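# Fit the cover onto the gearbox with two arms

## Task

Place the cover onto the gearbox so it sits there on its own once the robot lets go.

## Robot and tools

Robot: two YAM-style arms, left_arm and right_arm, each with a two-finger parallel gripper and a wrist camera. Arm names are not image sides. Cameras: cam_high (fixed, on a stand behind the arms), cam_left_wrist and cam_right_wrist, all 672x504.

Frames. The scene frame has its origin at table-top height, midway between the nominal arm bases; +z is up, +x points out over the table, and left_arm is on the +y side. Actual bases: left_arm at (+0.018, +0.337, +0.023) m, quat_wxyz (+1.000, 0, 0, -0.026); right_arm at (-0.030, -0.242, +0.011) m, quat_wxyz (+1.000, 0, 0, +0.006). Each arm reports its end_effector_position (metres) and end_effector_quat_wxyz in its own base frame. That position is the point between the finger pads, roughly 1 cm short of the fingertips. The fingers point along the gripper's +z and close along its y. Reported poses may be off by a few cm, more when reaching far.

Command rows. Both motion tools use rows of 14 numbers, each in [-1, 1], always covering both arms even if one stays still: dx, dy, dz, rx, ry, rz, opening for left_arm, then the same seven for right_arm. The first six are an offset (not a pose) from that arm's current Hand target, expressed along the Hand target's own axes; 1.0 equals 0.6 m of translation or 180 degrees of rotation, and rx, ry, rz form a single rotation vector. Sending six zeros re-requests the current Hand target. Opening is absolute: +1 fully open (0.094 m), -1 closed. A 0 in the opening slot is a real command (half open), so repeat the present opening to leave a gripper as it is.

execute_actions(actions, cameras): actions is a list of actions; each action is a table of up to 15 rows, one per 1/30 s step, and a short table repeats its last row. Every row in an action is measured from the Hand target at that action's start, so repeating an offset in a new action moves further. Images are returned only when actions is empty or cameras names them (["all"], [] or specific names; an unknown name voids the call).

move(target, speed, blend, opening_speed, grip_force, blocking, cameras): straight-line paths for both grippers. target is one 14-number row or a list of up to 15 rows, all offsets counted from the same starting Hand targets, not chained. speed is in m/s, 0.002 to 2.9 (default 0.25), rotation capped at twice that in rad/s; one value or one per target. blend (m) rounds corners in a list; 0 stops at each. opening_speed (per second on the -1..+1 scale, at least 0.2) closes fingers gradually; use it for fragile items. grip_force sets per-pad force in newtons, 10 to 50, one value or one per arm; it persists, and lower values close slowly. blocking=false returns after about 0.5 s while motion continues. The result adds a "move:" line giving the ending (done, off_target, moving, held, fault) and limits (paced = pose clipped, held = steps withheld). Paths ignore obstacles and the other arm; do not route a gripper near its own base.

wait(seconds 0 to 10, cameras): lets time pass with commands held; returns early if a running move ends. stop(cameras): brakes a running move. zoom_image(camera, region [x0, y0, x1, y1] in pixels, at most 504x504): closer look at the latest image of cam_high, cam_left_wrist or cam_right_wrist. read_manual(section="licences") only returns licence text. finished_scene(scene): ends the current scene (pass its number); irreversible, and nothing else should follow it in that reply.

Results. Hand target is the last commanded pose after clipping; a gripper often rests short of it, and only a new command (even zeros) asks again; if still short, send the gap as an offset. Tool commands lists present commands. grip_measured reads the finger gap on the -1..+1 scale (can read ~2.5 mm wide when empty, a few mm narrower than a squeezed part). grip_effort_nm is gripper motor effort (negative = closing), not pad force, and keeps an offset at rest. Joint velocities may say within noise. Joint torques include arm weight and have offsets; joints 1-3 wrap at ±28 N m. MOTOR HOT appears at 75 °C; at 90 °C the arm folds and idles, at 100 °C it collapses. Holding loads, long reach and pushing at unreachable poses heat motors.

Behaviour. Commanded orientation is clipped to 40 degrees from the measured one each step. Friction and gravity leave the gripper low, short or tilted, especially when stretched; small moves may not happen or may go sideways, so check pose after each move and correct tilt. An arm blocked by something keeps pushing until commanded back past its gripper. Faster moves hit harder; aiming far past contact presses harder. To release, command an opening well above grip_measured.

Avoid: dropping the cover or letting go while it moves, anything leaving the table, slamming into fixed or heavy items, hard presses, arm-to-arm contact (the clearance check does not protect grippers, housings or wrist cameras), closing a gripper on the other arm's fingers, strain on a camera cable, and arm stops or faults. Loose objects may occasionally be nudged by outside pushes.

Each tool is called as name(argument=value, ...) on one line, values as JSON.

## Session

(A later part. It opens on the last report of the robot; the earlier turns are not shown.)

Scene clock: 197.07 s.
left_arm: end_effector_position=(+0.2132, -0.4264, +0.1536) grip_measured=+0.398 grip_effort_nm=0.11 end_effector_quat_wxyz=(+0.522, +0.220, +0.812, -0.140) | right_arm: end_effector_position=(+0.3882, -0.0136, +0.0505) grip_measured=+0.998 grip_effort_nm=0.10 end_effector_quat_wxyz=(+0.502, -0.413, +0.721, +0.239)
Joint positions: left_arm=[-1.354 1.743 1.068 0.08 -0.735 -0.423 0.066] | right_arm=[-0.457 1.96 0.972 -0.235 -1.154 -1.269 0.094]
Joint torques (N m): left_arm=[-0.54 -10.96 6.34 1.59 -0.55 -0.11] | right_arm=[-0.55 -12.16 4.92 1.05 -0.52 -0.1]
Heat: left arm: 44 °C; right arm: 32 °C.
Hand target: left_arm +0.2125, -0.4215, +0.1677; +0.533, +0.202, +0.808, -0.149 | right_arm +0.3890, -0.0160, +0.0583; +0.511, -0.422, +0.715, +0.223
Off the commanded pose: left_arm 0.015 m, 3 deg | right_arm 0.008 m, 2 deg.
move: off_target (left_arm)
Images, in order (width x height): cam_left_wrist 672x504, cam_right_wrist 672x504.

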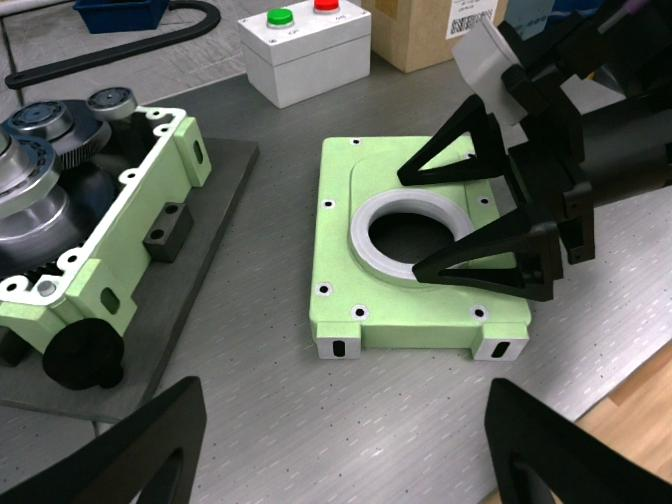

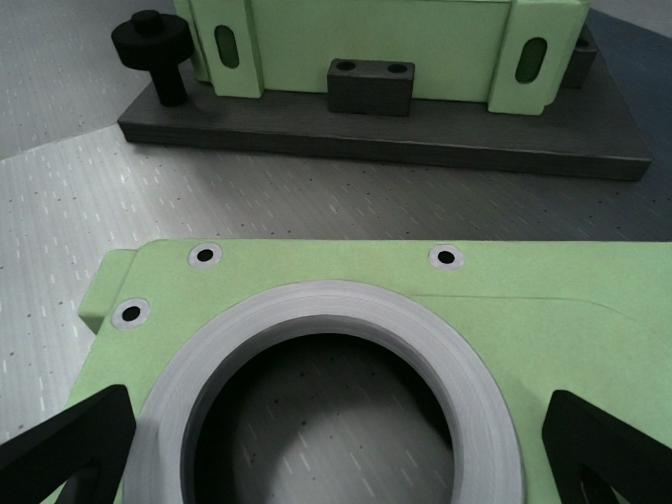

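zoom_image(camera="cam_left_wrist", region=[300, 120, 560, 370])

Scaled by 1.938 from the camera's 672x504 image, which has a finer 960x720 frame.

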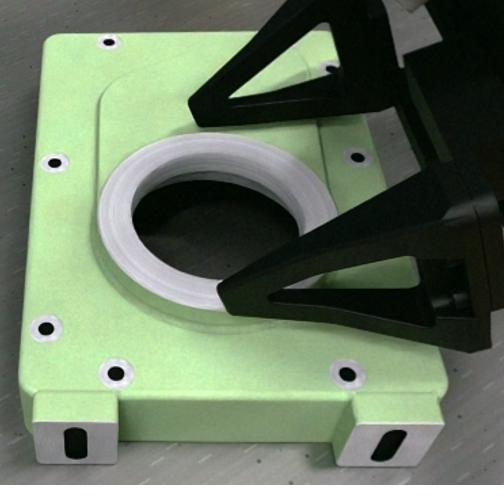

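move(target=[0,0,0,0,0,0,0.4,0.0240,0.0113,0.0103,0,0,0,1], speed=0.05, cameras=["cam_left_wrist","cam_right_wrist"])

zoom_image(camera="cam_left_wrist", region=[300, 120, 560, 370])

Scene clock: 200.37 s.
left_arm: end_effector_position=(+0.2132, -0.4264, +0.1536) grip_measured=+0.398 grip_effort_nm=0.11 end_effector_quat_wxyz=(+0.522, +0.220, +0.812, -0.140) | right_arm: end_effector_position=(+0.3870, -0.0121, +0.0513) grip_measured=+0.998 grip_effort_nm=0.10 end_effector_quat_wxyz=(+0.521, -0.418, +0.706, +0.234)
Joint positions: left_arm=[-1.354 1.743 1.068 0.08 -0.735 -0.423 0.066] | right_arm=[-0.461 1.96 0.938 -0.161 -1.187 -1.267 0.094]
Joint torques (N m): left_arm=[-0.51 -11 6.34 1.6 -0.55 -0.11] | right_arm=[-0.08 -9.06 4.03 1.1 -0.14 -0.08]
Heat: left arm: 44 °C; right arm: 32 °C.
Hand target: left_arm +0.2125, -0.4215, +0.1677; +0.533, +0.202, +0.808, -0.149 | right_arm +0.3849, -0.0130, +0.0419; +0.511, -0.422, +0.715, +0.223
Off the commanded pose: left_arm 0.015 m, 3 deg | right_arm 0.010 m, 2 deg.
move: off_target (left_arm)
Images, in order (width x height): cam_left_wrist 672x504, cam_right_wrist 672x504.

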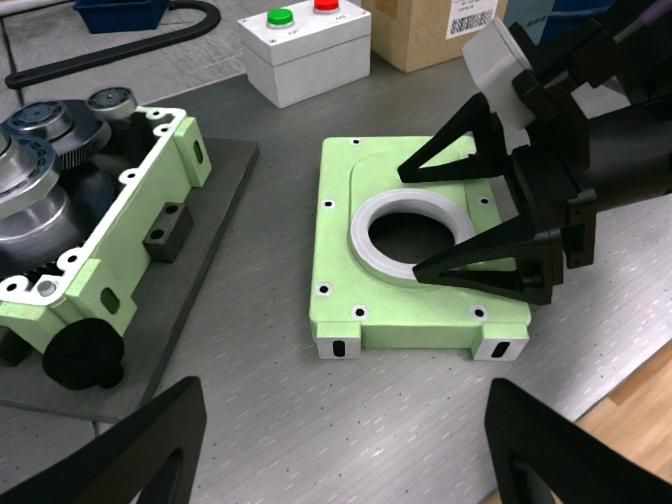

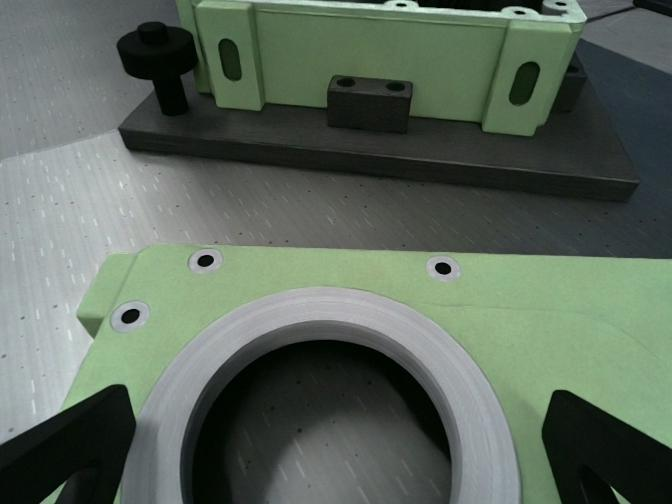

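Scaled by 1.938 from the camera's 672x504 image, which has a finer 960x720 frame.

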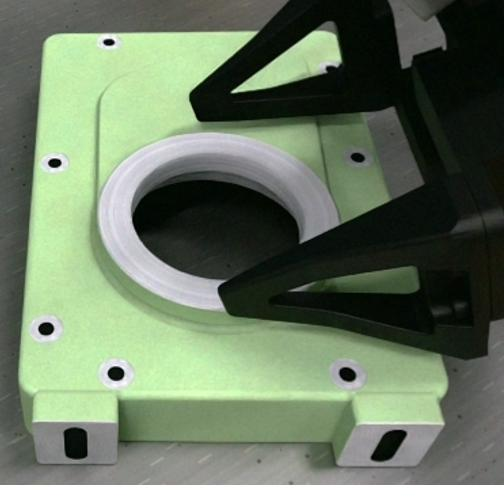

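move(target=[[0,0,0,0,0,0,0.4,-0.0290,0.0082,-0.0113,-0.0015,0.0127,0.0083,1],[0,0,0,0,0,0,0.4,-0.0007,0.0117,0.0003,-0.0015,0.0127,0.0083,1]], speed=0.06, cameras=["cam_left_wrist","cam_right_wrist"])

zoom_image(camera="cam_left_wrist", region=[300, 120, 560, 370])

Scene clock: 203.97 s.
left_arm: end_effector_position=(+0.2132, -0.4264, +0.1536) grip_measured=+0.398 grip_effort_nm=0.11 end_effector_quat_wxyz=(+0.522, +0.220, +0.812, -0.140) | right_arm: end_effector_position=(+0.3814, -0.0124, +0.0463) grip_measured=+0.998 grip_effort_nm=0.10 end_effector_quat_wxyz=(+0.496, -0.420, +0.729, +0.216)
Joint positions: left_arm=[-1.354 1.743 1.068 0.08 -0.735 -0.423 0.066] | right_arm=[-0.453 1.918 0.913 -0.183 -1.108 -1.26 0.094]
Joint torques (N m): left_arm=[-0.53 -11 6.34 1.59 -0.58 -0.13] | right_arm=[0.23 -8.03 4.83 1.06 -0.54 0.06]
Heat: left arm: 44 °C; right arm: 32 °C.
Hand target: left_arm +0.2125, -0.4215, +0.1677; +0.533, +0.202, +0.808, -0.149 | right_arm +0.3793, -0.0090, +0.0415; +0.492, -0.418, +0.730, +0.223
Off the commanded pose: left_arm 0.015 m, 3 deg | right_arm 0.006 m, 1 deg.
move: off_target (left_arm)
Images, in order (width x height): cam_left_wrist 672x504, cam_right_wrist 672x504.

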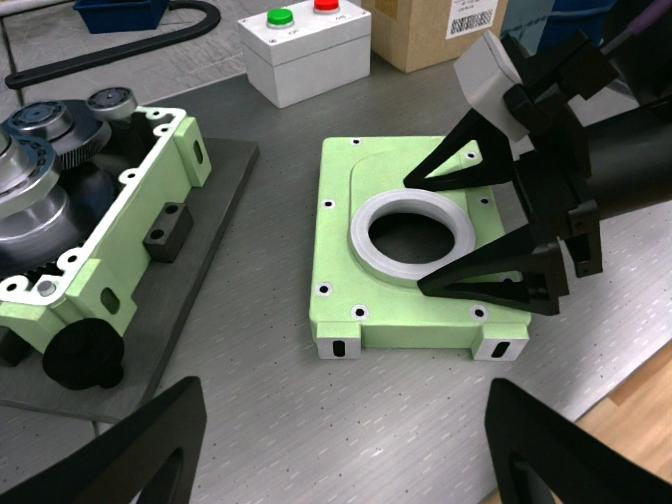

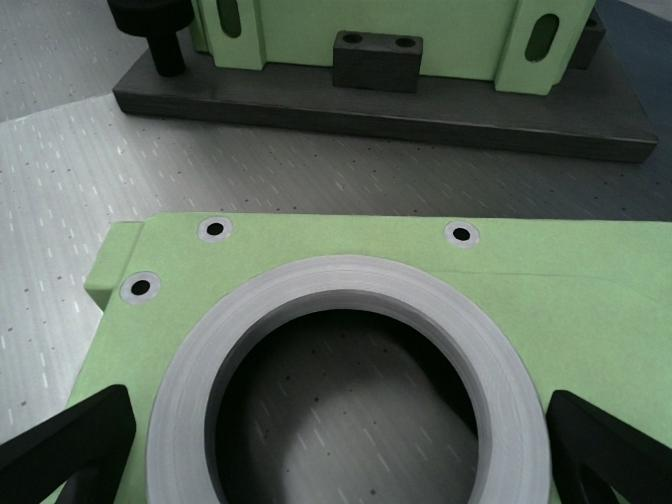

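Scaled by 1.938 from the camera's 672x504 image, which has a finer 960x720 frame.

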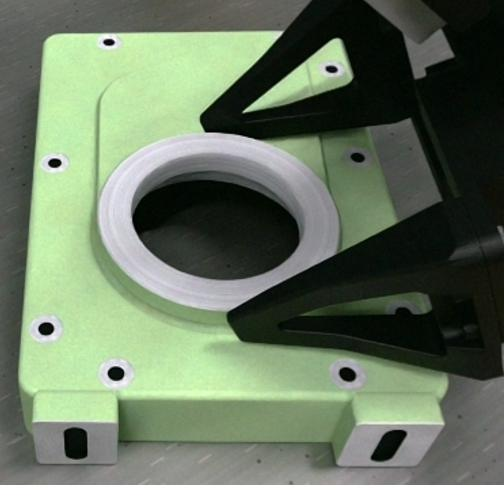

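move(target=[[0,0,0,0,0,0,0.4,-0.0190,-0.0043,0.0022,0,0,0,1],[0,0,0,0,0,0,0.4,-0.0039,-0.0028,0.0072,0,0,0,1],[0,0,0,0,0,0,0.4,-0.0039,-0.0028,0.0072,0,0,0,0.6]], speed=0.06, opening_speed=0.3, cameras=["cam_left_wrist","cam_right_wrist"])

zoom_image(camera="cam_left_wrist", region=[300, 120, 560, 370])

Scene clock: 208.90 s.
left_arm: end_effector_position=(+0.2132, -0.4264, +0.1536) grip_measured=+0.398 grip_effort_nm=0.11 end_effector_quat_wxyz=(+0.522, +0.220, +0.812, -0.140) | right_arm: end_effector_position=(+0.3855, -0.0094, +0.0471) grip_measured=+0.840 grip_effort_nm=-1.01 end_effector_quat_wxyz=(+0.497, -0.421, +0.728, +0.214)
Joint positions: left_arm=[-1.354 1.743 1.068 0.08 -0.735 -0.423 0.066] | right_arm=[-0.439 1.918 0.913 -0.153 -1.102 -1.232 0.086]
Joint torques (N m): left_arm=[-0.5 -10.97 6.34 1.6 -0.56 -0.11] | right_arm=[0.27 -7.87 5.01 1.07 -0.55 0.08]
Heat: left arm: 44 °C; right arm: 32 °C.
Hand target: left_arm +0.2125, -0.4215, +0.1677; +0.533, +0.202, +0.808, -0.149 | right_arm +0.3834, -0.0057, +0.0419; +0.492, -0.418, +0.730, +0.223
Off the commanded pose: left_arm 0.015 m, 3 deg | right_arm 0.007 m, 1 deg.
move: off_target (left_arm)
Images, in order (width x height): cam_left_wrist 672x504, cam_right_wrist 672x504.

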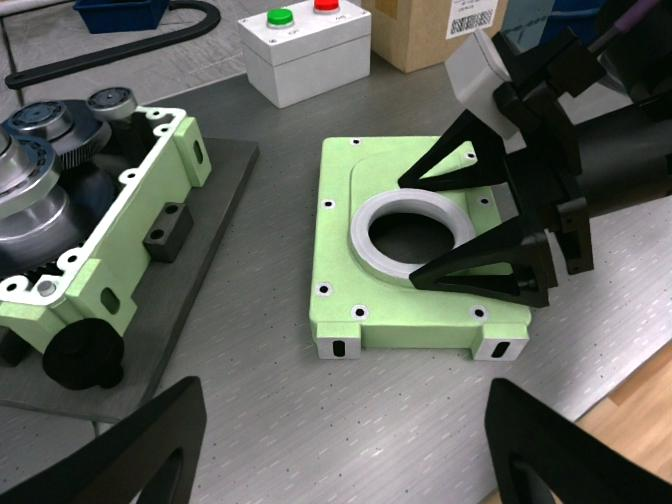

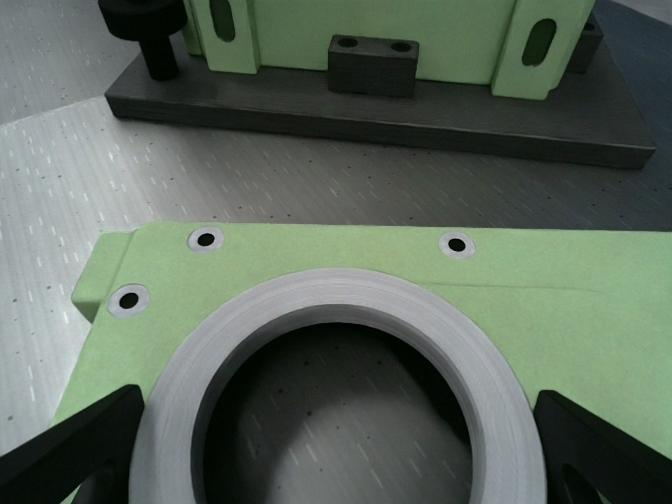

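Scaled by 1.938 from the camera's 672x504 image, which has a finer 960x720 frame.

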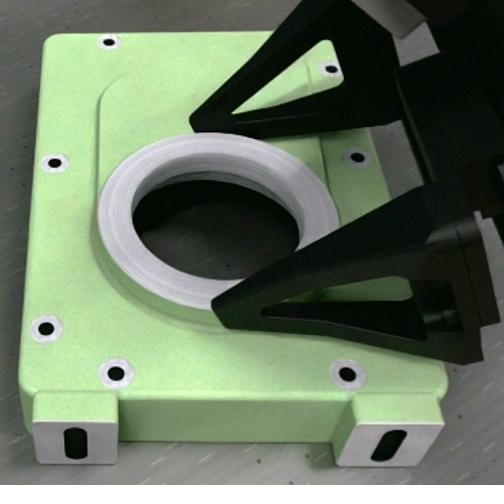

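move(target=[0,0,0,0,0,0,0.4,-0.0755,-0.0071,-0.0347,0,0,0,0.5], speed=0.08, cameras=["cam_left_wrist","cam_right_wrist"])

Scene clock: 210.77 s.
left_arm: end_effector_position=(+0.2132, -0.4264, +0.1536) grip_measured=+0.398 grip_effort_nm=0.11 end_effector_quat_wxyz=(+0.522, +0.220, +0.812, -0.140) | right_arm: end_effector_position=(+0.3771, -0.0119, +0.0556) grip_measured=+0.840 grip_effort_nm=-1.01 end_effector_quat_wxyz=(+0.457, -0.408, +0.761, +0.215)
Joint positions: left_arm=[-1.354 1.743 1.068 0.08 -0.735 -0.423 0.066] | right_arm=[-0.437 1.854 0.944 -0.318 -1.024 -1.227 0.086]
Joint torques (N m): left_arm=[-0.47 -11 6.35 1.58 -0.55 -0.12] | right_arm=[0.12 -13.82 9.11 0.61 -1.41 0.05]
Heat: left arm: 44 °C; right arm: 33 °C.
Hand target: left_arm +0.2125, -0.4215, +0.1677; +0.533, +0.202, +0.808, -0.149 | right_arm +0.3833, -0.0058, +0.0919; +0.492, -0.418, +0.730, +0.223
Off the commanded pose: left_arm 0.015 m, 3 deg | right_arm 0.037 m, 6 deg.
move: off_target (left_arm, right_arm)
Images, in order (width x height): cam_left_wrist 672x504, cam_right_wrist 672x504.

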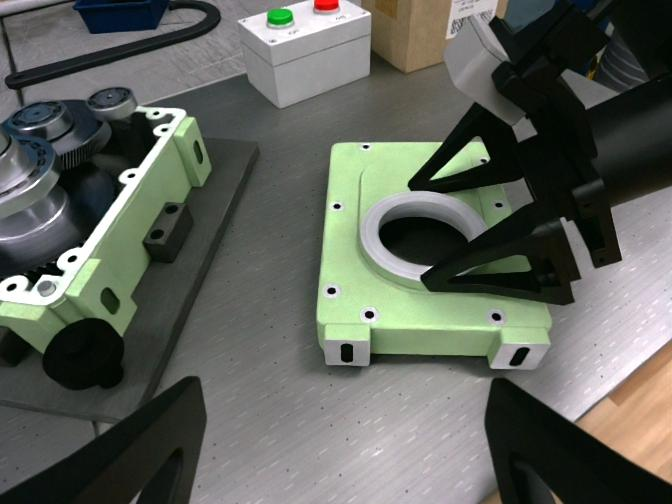

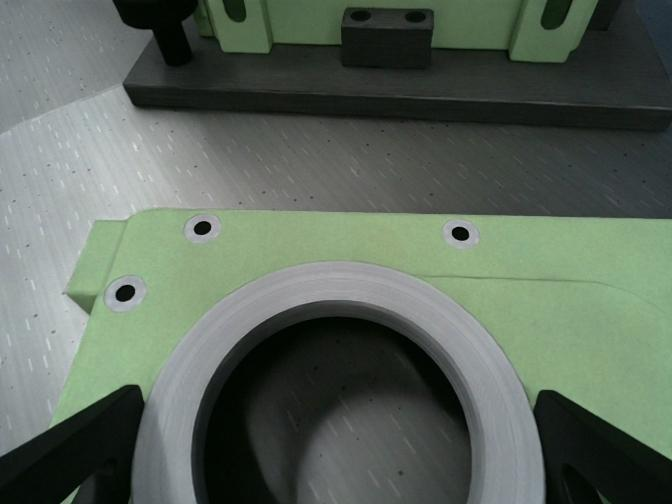

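move(target=[0,0,0,0,0,0,0.4,-0.0960,-0.0090,-0.0295,0.0042,-0.0442,0,0.5], speed=0.08, cameras=["cam_left_wrist","cam_right_wrist"])

Scene clock: 212.97 s.
left_arm: end_effector_position=(+0.2132, -0.4264, +0.1536) grip_measured=+0.398 grip_effort_nm=0.11 end_effector_quat_wxyz=(+0.522, +0.220, +0.812, -0.140) | right_arm: end_effector_position=(+0.3684, -0.0032, +0.0879) grip_measured=+0.839 grip_effort_nm=-1.01 end_effector_quat_wxyz=(+0.456, -0.361, +0.771, +0.259)
Joint positions: left_arm=[-1.354 1.743 1.068 0.08 -0.735 -0.423 0.066] | right_arm=[-0.437 1.764 0.951 -0.417 -1.073 -1.108 0.086]
Joint torques (N m): left_arm=[-0.51 -10.97 6.31 1.58 -0.56 -0.11] | right_arm=[-0.46 -14.86 11.32 1.51 -2.25 -0.19]
Heat: left arm: 44 °C; right arm: 33 °C.
Hand target: left_arm +0.2125, -0.4215, +0.1677; +0.533, +0.202, +0.808, -0.149 | right_arm +0.3879, +0.0007, +0.1519; +0.544, -0.398, +0.696, +0.247
Off the commanded pose: left_arm 0.015 m, 3 deg | right_arm 0.067 m, 14 deg.
move: off_target (left_arm, right_arm)
Images, in order (width x height): cam_left_wrist 672x504, cam_right_wrist 672x504.

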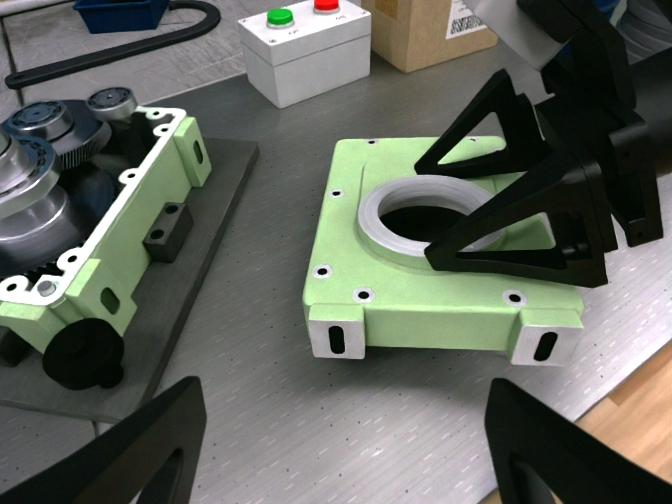

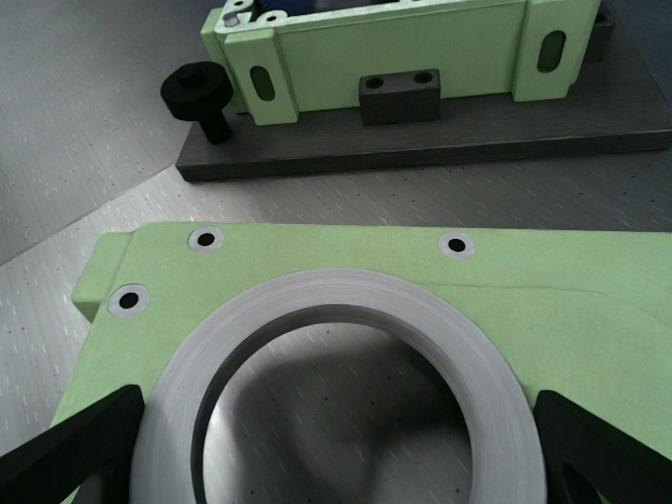

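move(target=[0,0,0,0,0,0,0.4,-0.1792,-0.0508,-0.0393,0.0088,-0.0150,-0.0581,0.5], speed=0.12, cameras=["all"])

Scene clock: 218.00 s.
left_arm: end_effector_position=(+0.2132, -0.4264, +0.1536) grip_measured=+0.398 grip_effort_nm=0.11 end_effector_quat_wxyz=(+0.522, +0.220, +0.812, -0.140) | right_arm: end_effector_position=(+0.3988, -0.0148, +0.1920) grip_measured=+0.839 grip_effort_nm=-1.01 end_effector_quat_wxyz=(+0.500, -0.393, +0.739, +0.222)
Joint positions: left_arm=[-1.354 1.743 1.068 0.08 -0.735 -0.423 0.066] | right_arm=[-0.437 1.687 1.255 -0.665 -1.103 -1.121 0.086]
Joint torques (N m): left_arm=[-0.5 -11.02 6.38 1.6 -0.56 -0.12] | right_arm=[0.16 -14.89 13.45 1.88 -2.15 -0.35]
Heat: left arm: 44 °C; right arm: 34 °C.
Hand target: left_arm +0.2125, -0.4215, +0.1677; +0.533, +0.202, +0.808, -0.149 | right_arm +0.4094, -0.0041, +0.2639; +0.586, -0.447, +0.647, +0.196
Off the commanded pose: left_arm 0.015 m, 3 deg | right_arm 0.074 m, 16 deg.
move: off_target (left_arm, right_arm)

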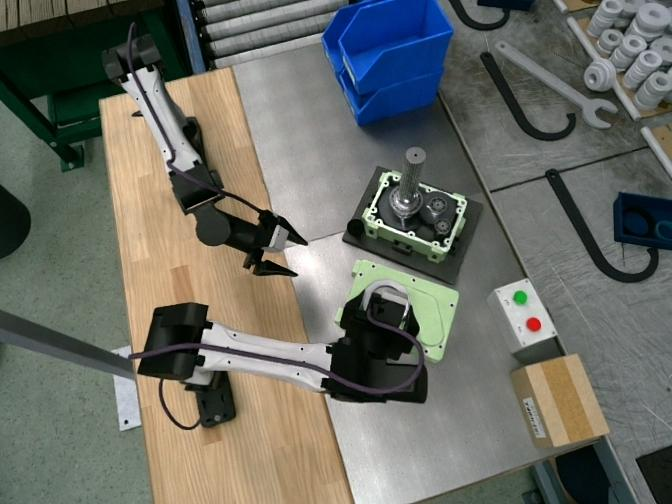

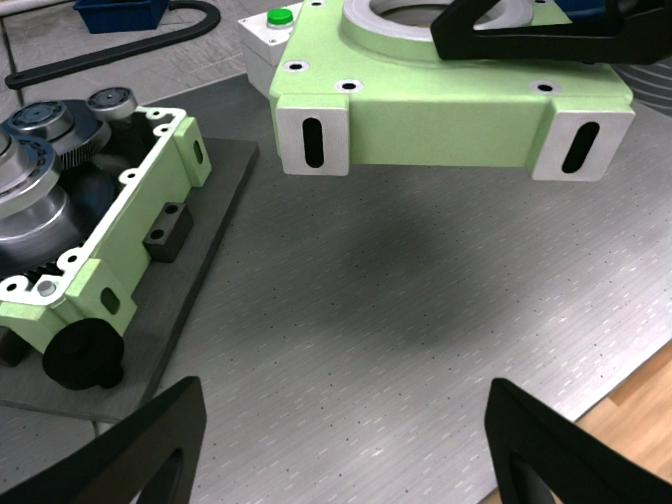

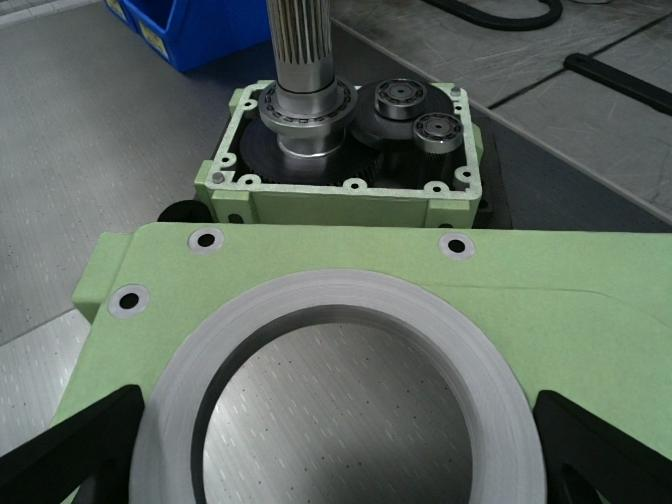

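move(target=[0,0,0,0,0,0,0.4,-0.2272,-0.0645,-0.0377,0.0198,0.0038,-0.0058,0.5], speed=0.12, cameras=["all"])

Scene clock: 221.53 s.
left_arm: end_effector_position=(+0.2132, -0.4264, +0.1536) grip_measured=+0.398 grip_effort_nm=0.11 end_effector_quat_wxyz=(+0.522, +0.220, +0.812, -0.140) | right_arm: end_effector_position=(+0.4134, -0.0083, +0.3446) grip_measured=+0.839 grip_effort_nm=-1.01 end_effector_quat_wxyz=(+0.521, -0.376, +0.740, +0.199)
Joint positions: left_arm=[-1.354 1.743 1.068 0.08 -0.735 -0.423 0.066] | right_arm=[-0.396 1.681 1.813 -1.018 -1.062 -0.925 0.086]
Joint torques (N m): left_arm=[-0.53 -11.03 6.39 1.58 -0.56 -0.11] | right_arm=[0.18 -12.04 13.23 2.55 -1.73 -0.35]
Heat: left arm: 44 °C; right arm: 34 °C.
Hand target: left_arm +0.2125, -0.4215, +0.1677; +0.533, +0.202, +0.808, -0.149 | right_arm +0.4156, +0.0056, +0.4071; +0.598, -0.435, +0.652, +0.168
Off the commanded pose: left_arm 0.015 m, 3 deg | right_arm 0.064 m, 15 deg.
move: off_target (left_arm, right_arm)

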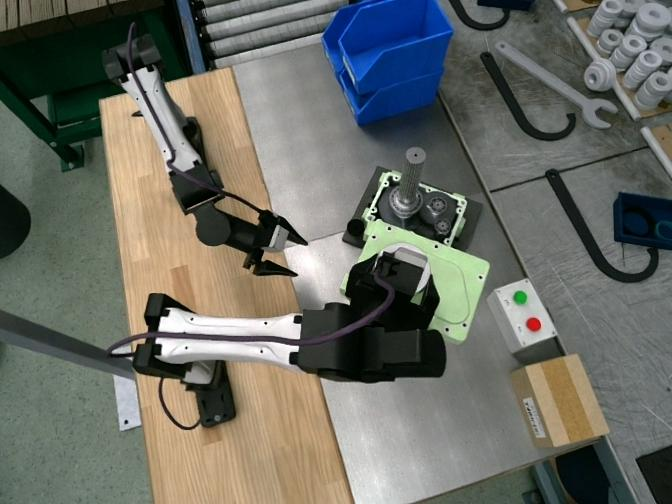

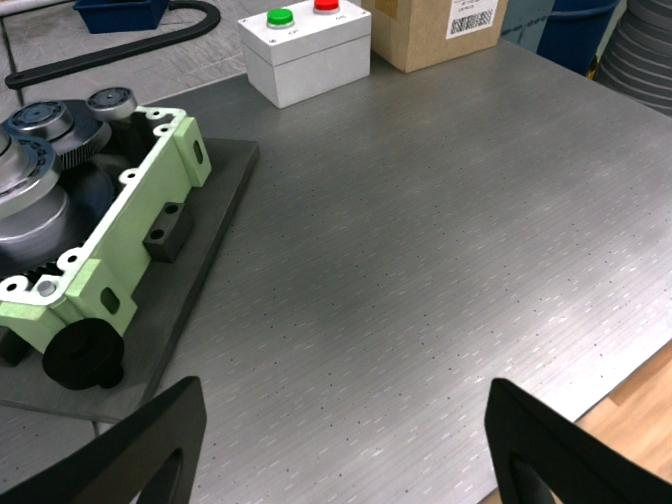

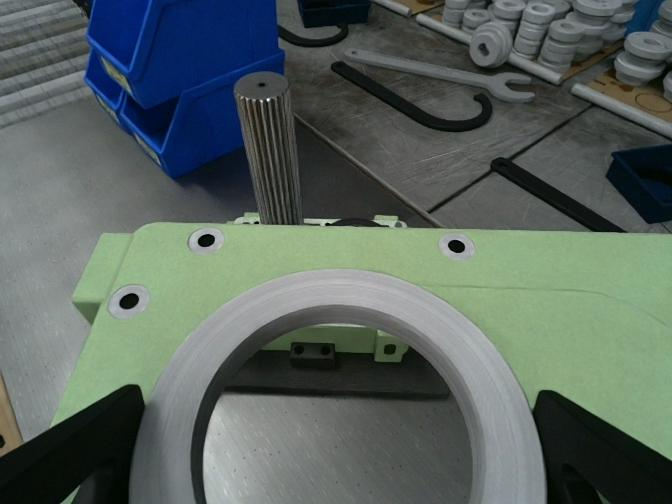

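zoom_image(camera="cam_right_wrist", region=[190, 50, 350, 240])

zoom_image(camera="cam_high", region=[320, 130, 520, 380])

Scaled by 2.653 from the camera's 672x504 image, which has a finer 960x720 frame.

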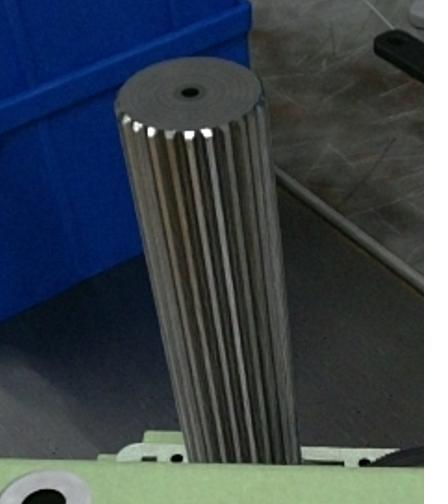

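Scaled by 2.016 from the camera's 672x504 image, which has a finer 960x720 frame.

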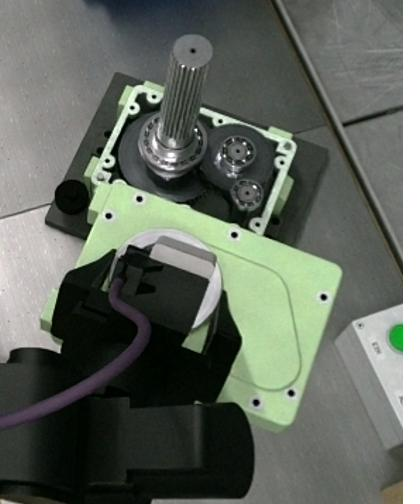

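move(target=[0,0,0,0,0,0,0.4,-0.1000,-0.0165,0.1172,0.0093,0.003,0.0023,0.5], speed=0.12, cameras=["all"])

Scene clock: 228.07 s.
left_arm: end_effector_position=(+0.2132, -0.4264, +0.1536) grip_measured=+0.398 grip_effort_nm=0.11 end_effector_quat_wxyz=(+0.522, +0.220, +0.812, -0.140) | right_arm: end_effector_position=(+0.4553, +0.0629, +0.3757) grip_measured=+0.839 grip_effort_nm=-1.01 end_effector_quat_wxyz=(+0.508, -0.375, +0.750, +0.196)
Joint positions: left_arm=[-1.354 1.743 1.068 0.08 -0.735 -0.423 0.066] | right_arm=[-0.155 1.775 2.036 -0.941 -0.866 -0.648 0.086]
Joint torques (N m): left_arm=[-0.44 -11.03 6.32 1.6 -0.58 -0.12] | right_arm=[-0.03 -12.66 14.05 3.38 -1.16 -0.23]
Heat: left arm: 44 °C; right arm: 36 °C.
Hand target: left_arm +0.2125, -0.4215, +0.1677; +0.533, +0.202, +0.808, -0.149 | right_arm +0.4622, +0.0740, +0.4495; +0.601, -0.425, +0.659, +0.158
Off the commanded pose: left_arm 0.015 m, 3 deg | right_arm 0.075 m, 17 deg.
move: off_target (left_arm, right_arm)

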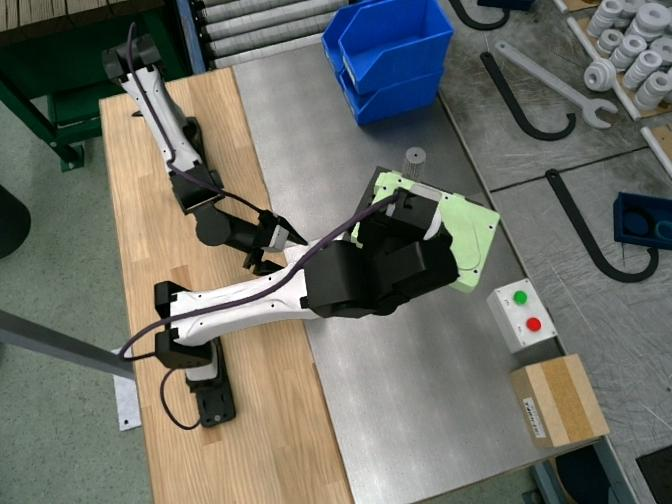

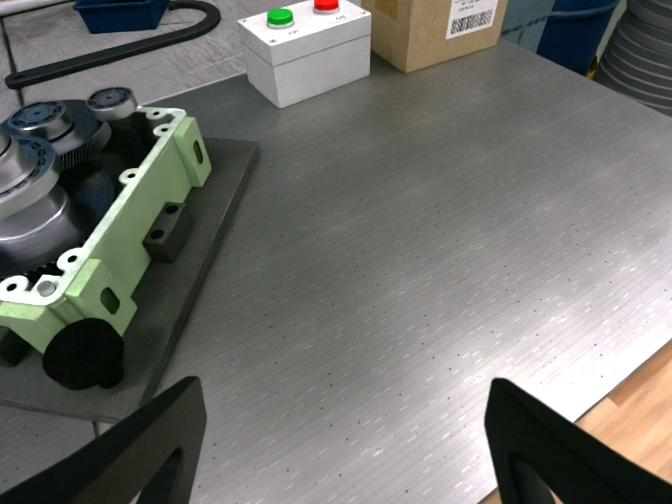

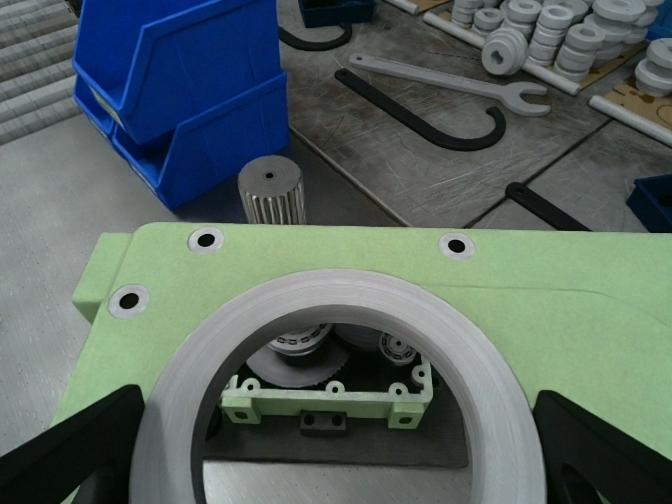

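move(target=[0,0,0,0,0,0,0.4,-0.1348,0.0212,0.2193,0.0069,-0.0211,-0.0028,0.5], speed=0.12, cameras=["all"])

Scene clock: 233.40 s.
left_arm: end_effector_position=(+0.2132, -0.4264, +0.1536) grip_measured=+0.398 grip_effort_nm=0.11 end_effector_quat_wxyz=(+0.522, +0.220, +0.812, -0.140) | right_arm: end_effector_position=(+0.5237, +0.1969, +0.3920) grip_measured=+0.839 grip_effort_nm=-1.01 end_effector_quat_wxyz=(+0.507, -0.388, +0.744, +0.195)
Joint positions: left_arm=[-1.354 1.743 1.068 0.08 -0.735 -0.423 0.066] | right_arm=[0.184 2.242 2.793 -1.068 -0.597 -0.422 0.086]
Joint torques (N m): left_arm=[-0.49 -10.93 6.39 1.58 -0.56 -0.11] | right_arm=[-0.35 -17.89 12.36 4.07 -0.59 -0.35]
Heat: left arm: 44 °C; right arm: 38 °C.
Hand target: left_arm +0.2125, -0.4215, +0.1677; +0.533, +0.202, +0.808, -0.149 | right_arm +0.5324, +0.2059, +0.4903; +0.627, -0.416, +0.638, +0.162
Off the commanded pose: left_arm 0.015 m, 3 deg | right_arm 0.099 m, 19 deg.
elbow stopped short (right arm): the move would have taken joint 3 (elbow) straighter than the controller allows.
move: off_target (left_arm, right_arm)

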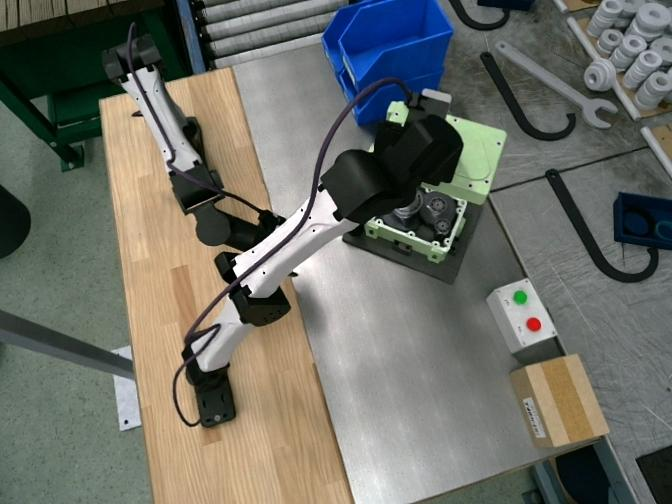

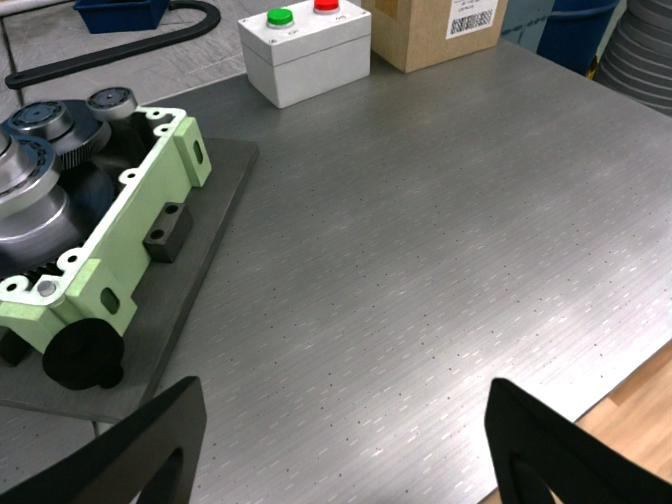

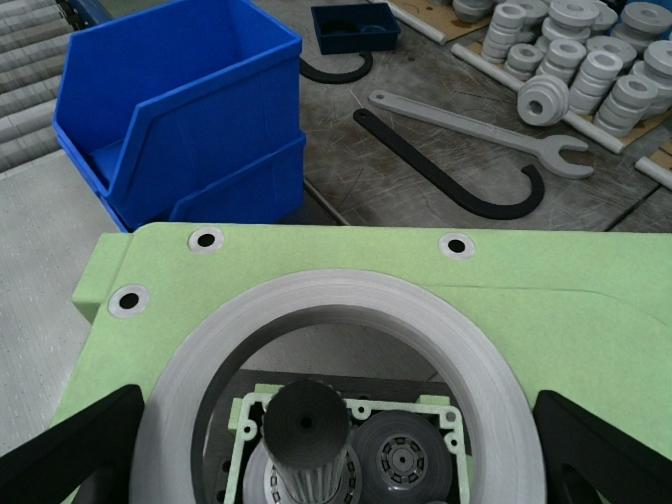

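zoom_image(camera="cam_right_wrist", region=[180, 300, 500, 504])

Scaled by 1.575 from the camera's 672x504 image, which has a finer 960x720 frame.

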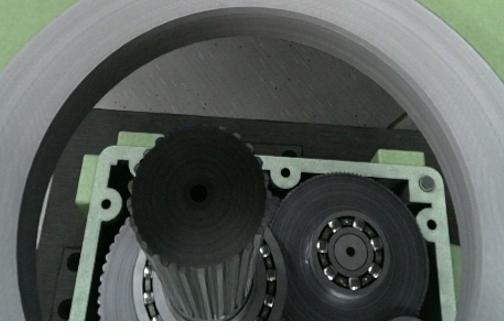

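move(target=[0,0,0,0,0,0,0.4,0.0150,0.0223,0.0450,0.0062,-0.0184,0.0167,0.5], speed=0.08, cameras=["cam_high","cam_right_wrist"])

zoom_image(camera="cam_right_wrist", region=[180, 300, 500, 504])

Scene clock: 240.67 s.
left_arm: end_effector_position=(+0.2132, -0.4264, +0.1536) grip_measured=+0.398 grip_effort_nm=0.11 end_effector_quat_wxyz=(+0.522, +0.220, +0.812, -0.140) | right_arm: end_effector_position=(+0.5256, +0.2171, +0.3833) grip_measured=+0.839 grip_effort_nm=-1.01 end_effector_quat_wxyz=(+0.499, -0.382, +0.750, +0.209)
Joint positions: left_arm=[-1.354 1.743 1.068 0.08 -0.735 -0.423 0.066] | right_arm=[0.224 2.263 2.793 -1.048 -0.577 -0.377 0.086]
Joint torques (N m): left_arm=[-0.5 -10.99 6.32 1.59 -0.56 -0.11] | right_arm=[0.03 -17.65 9.68 4.38 -0.55 -0.2]
Motor temperatures (°C): left_arm=[21 44 39 40 23 22 21] | right_arm=[23 37 37 41 23 18 20]
Heat: left arm: 44 °C; right arm: 41 °C.
Hand target: left_arm +0.2125, -0.4215, +0.1677; +0.533, +0.202, +0.808, -0.149 | right_arm +0.5418, +0.2307, +0.4734; +0.645, -0.388, +0.632, +0.185
Off the commanded pose: left_arm 0.015 m, 3 deg | right_arm 0.092 m, 22 deg.
move: off_target (left_arm, right_arm)
Images, in order (width x height): cam_high 672x504, cam_right_wrist 672x504.

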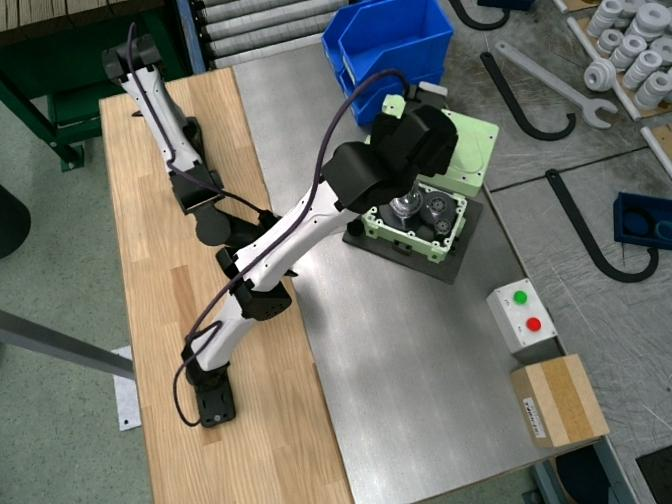

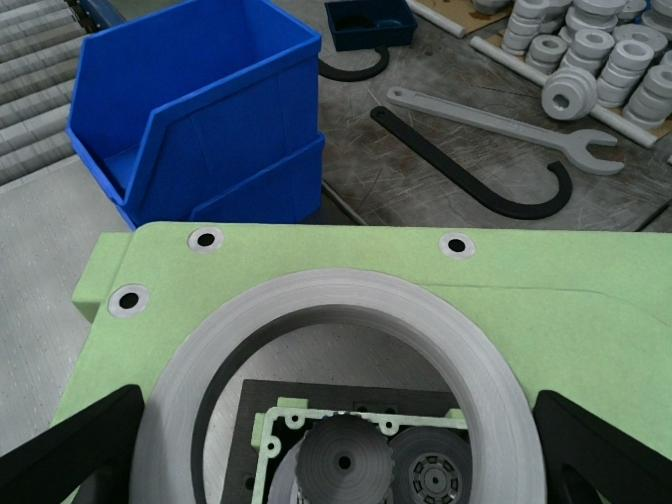

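Scaled by 1.575 from the camera's 672x504 image, which has a finer 960x720 frame.

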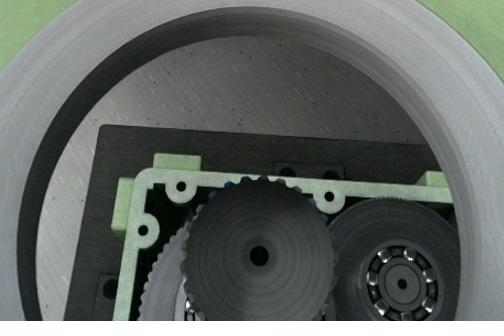

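move(target=[0,0,0,0,0,0,0.4,0.0727,0.0137,0.0177,0.0059,-0.0214,0.0044,0.5], speed=0.07, cameras=["cam_high","cam_right_wrist"])

zoom_image(camera="cam_right_wrist", region=[180, 300, 500, 504])

Scene clock: 245.60 s.
left_arm: end_effector_position=(+0.2132, -0.4264, +0.1536) grip_measured=+0.398 grip_effort_nm=0.11 end_effector_quat_wxyz=(+0.522, +0.220, +0.812, -0.140) | right_arm: end_effector_position=(+0.5320, +0.2210, +0.3481) grip_measured=+0.839 grip_effort_nm=-1.01 end_effector_quat_wxyz=(+0.464, -0.396, +0.762, +0.215)
Joint positions: left_arm=[-1.354 1.743 1.068 0.08 -0.735 -0.423 0.066] | right_arm=[0.224 2.316 2.793 -1.088 -0.593 -0.419 0.086]
Joint torques (N m): left_arm=[-0.49 -11.02 6.35 1.59 -0.56 -0.11] | right_arm=[-0.65 -18.22 8.8 4.11 -0.87 -0.35]
Heat: left arm: 44 °C; right arm: 44 °C.
Hand target: left_arm +0.2125, -0.4215, +0.1677; +0.533, +0.202, +0.808, -0.149 | right_arm +0.5487, +0.2327, +0.4283; +0.668, -0.371, +0.614, +0.196
Off the commanded pose: left_arm 0.015 m, 3 deg | right_arm 0.083 m, 29 deg.
move: off_target (left_arm, right_arm)
Images, in order (width x height): cam_high 672x504, cam_right_wrist 672x504.

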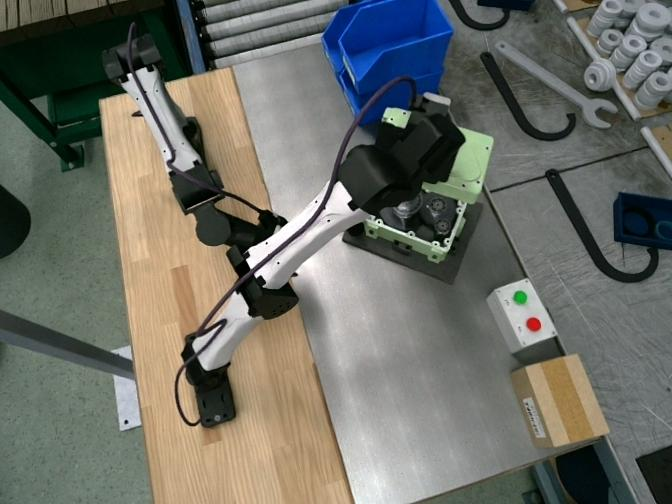

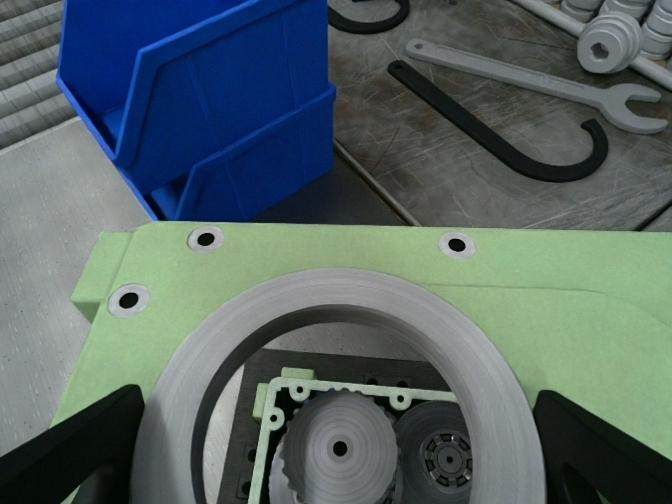

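Scaled by 1.575 from the camera's 672x504 image, which has a finer 960x720 frame.

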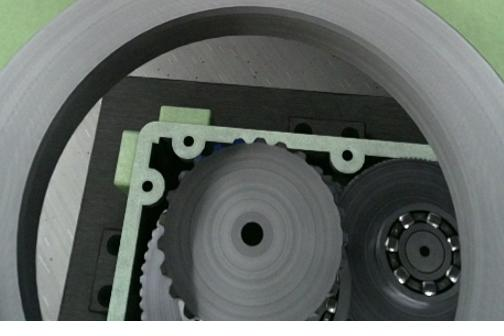

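move(target=[0,0,0,0,0,0,0.4,0.0332,0.0088,-0.0130,-0.0024,0.0091,-0.0067,0.5], speed=0.06, cameras=["cam_high","cam_right_wrist"])

zoom_image(camera="cam_right_wrist", region=[180, 300, 500, 504])

Scene clock: 252.80 s.
left_arm: end_effector_position=(+0.2132, -0.4264, +0.1536) grip_measured=+0.398 grip_effort_nm=0.11 end_effector_quat_wxyz=(+0.522, +0.220, +0.812, -0.140) | right_arm: end_effector_position=(+0.5266, +0.2149, +0.3356) grip_measured=+0.839 grip_effort_nm=-1.01 end_effector_quat_wxyz=(+0.446, -0.417, +0.764, +0.209)
Joint positions: left_arm=[-1.354 1.743 1.068 0.08 -0.735 -0.423 0.066] | right_arm=[0.213 2.316 2.782 -1.143 -0.605 -0.49 0.086]
Joint torques (N m): left_arm=[-0.5 -10.95 6.35 1.58 -0.56 -0.12] | right_arm=[-0.66 -17.62 8.94 3.92 -0.94 -0.35]
Motor temperatures (°C): left_arm=[21 44 39 40 23 22 21] | right_arm=[23 42 37 45 22 18 20]
Heat: left arm: 44 °C; right arm: 45 °C.
Hand target: left_arm +0.2125, -0.4215, +0.1677; +0.533, +0.202, +0.808, -0.149 | right_arm +0.5429, +0.2266, +0.4080; +0.660, -0.383, +0.619, +0.186
Off the commanded pose: left_arm 0.015 m, 3 deg | right_arm 0.075 m, 30 deg.
move: off_target (left_arm, right_arm)
Images, in order (width x height): cam_high 672x504, cam_right_wrist 672x504.

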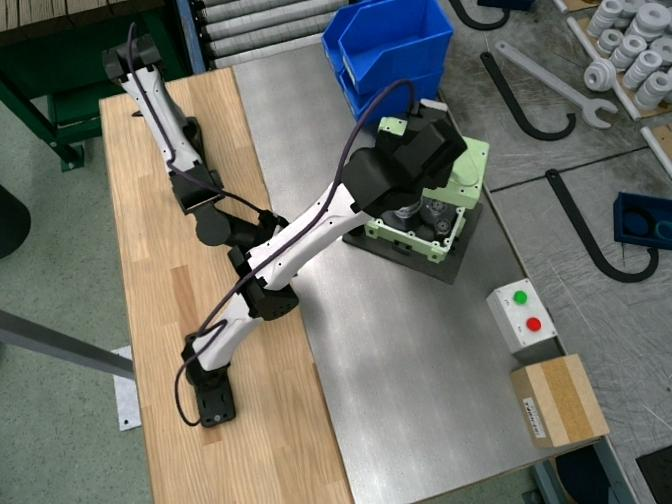

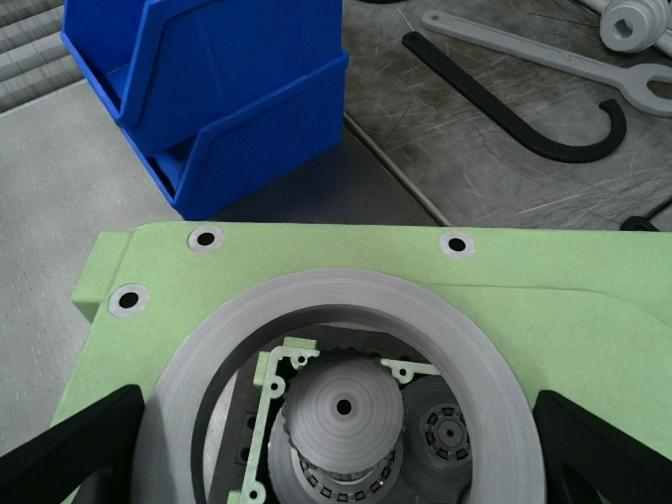

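Scaled by 1.575 from the camera's 672x504 image, which has a finer 960x720 frame.

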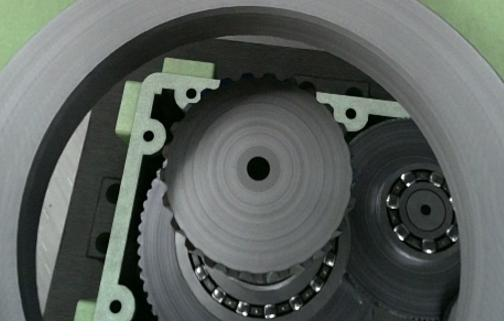

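move(target=[0,0,0,0,0,0,0.4,-0.0180,-0.0115,0.0075,0.0083,-0.0288,0,0.5], speed=0.05, cameras=["cam_right_wrist"])

Scene clock: 263.03 s.
left_arm: end_effector_position=(+0.2132, -0.4264, +0.1536) grip_measured=+0.398 grip_effort_nm=0.11 end_effector_quat_wxyz=(+0.522, +0.220, +0.812, -0.140) | right_arm: end_effector_position=(+0.5335, +0.2166, +0.3424) grip_measured=+0.839 grip_effort_nm=-1.01 end_effector_quat_wxyz=(+0.465, -0.418, +0.749, +0.219)
Joint positions: left_arm=[-1.354 1.743 1.068 0.08 -0.735 -0.423 0.066] | right_arm=[0.204 2.324 2.782 -1.088 -0.641 -0.479 0.086]
Joint torques (N m): left_arm=[-0.47 -11.02 6.34 1.6 -0.57 -0.1] | right_arm=[-0.69 -17.99 9.24 4.03 -0.96 -0.2]
Heat: left arm: 44 °C; right arm: 46 °C.
Hand target: left_arm +0.2125, -0.4215, +0.1677; +0.533, +0.202, +0.808, -0.149 | right_arm +0.5491, +0.2279, +0.4200; +0.692, -0.366, +0.591, +0.195
Off the commanded pose: left_arm 0.015 m, 3 deg | right_arm 0.080 m, 33 deg.
move: off_target (left_arm, right_arm)
Images, in order (width x height): cam_right_wrist 672x504.

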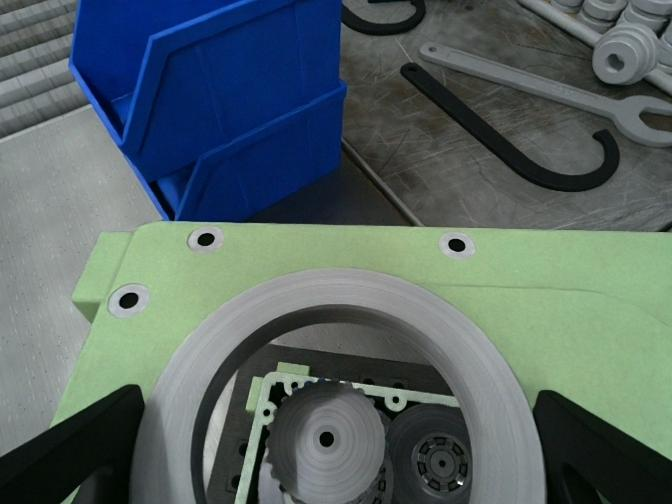

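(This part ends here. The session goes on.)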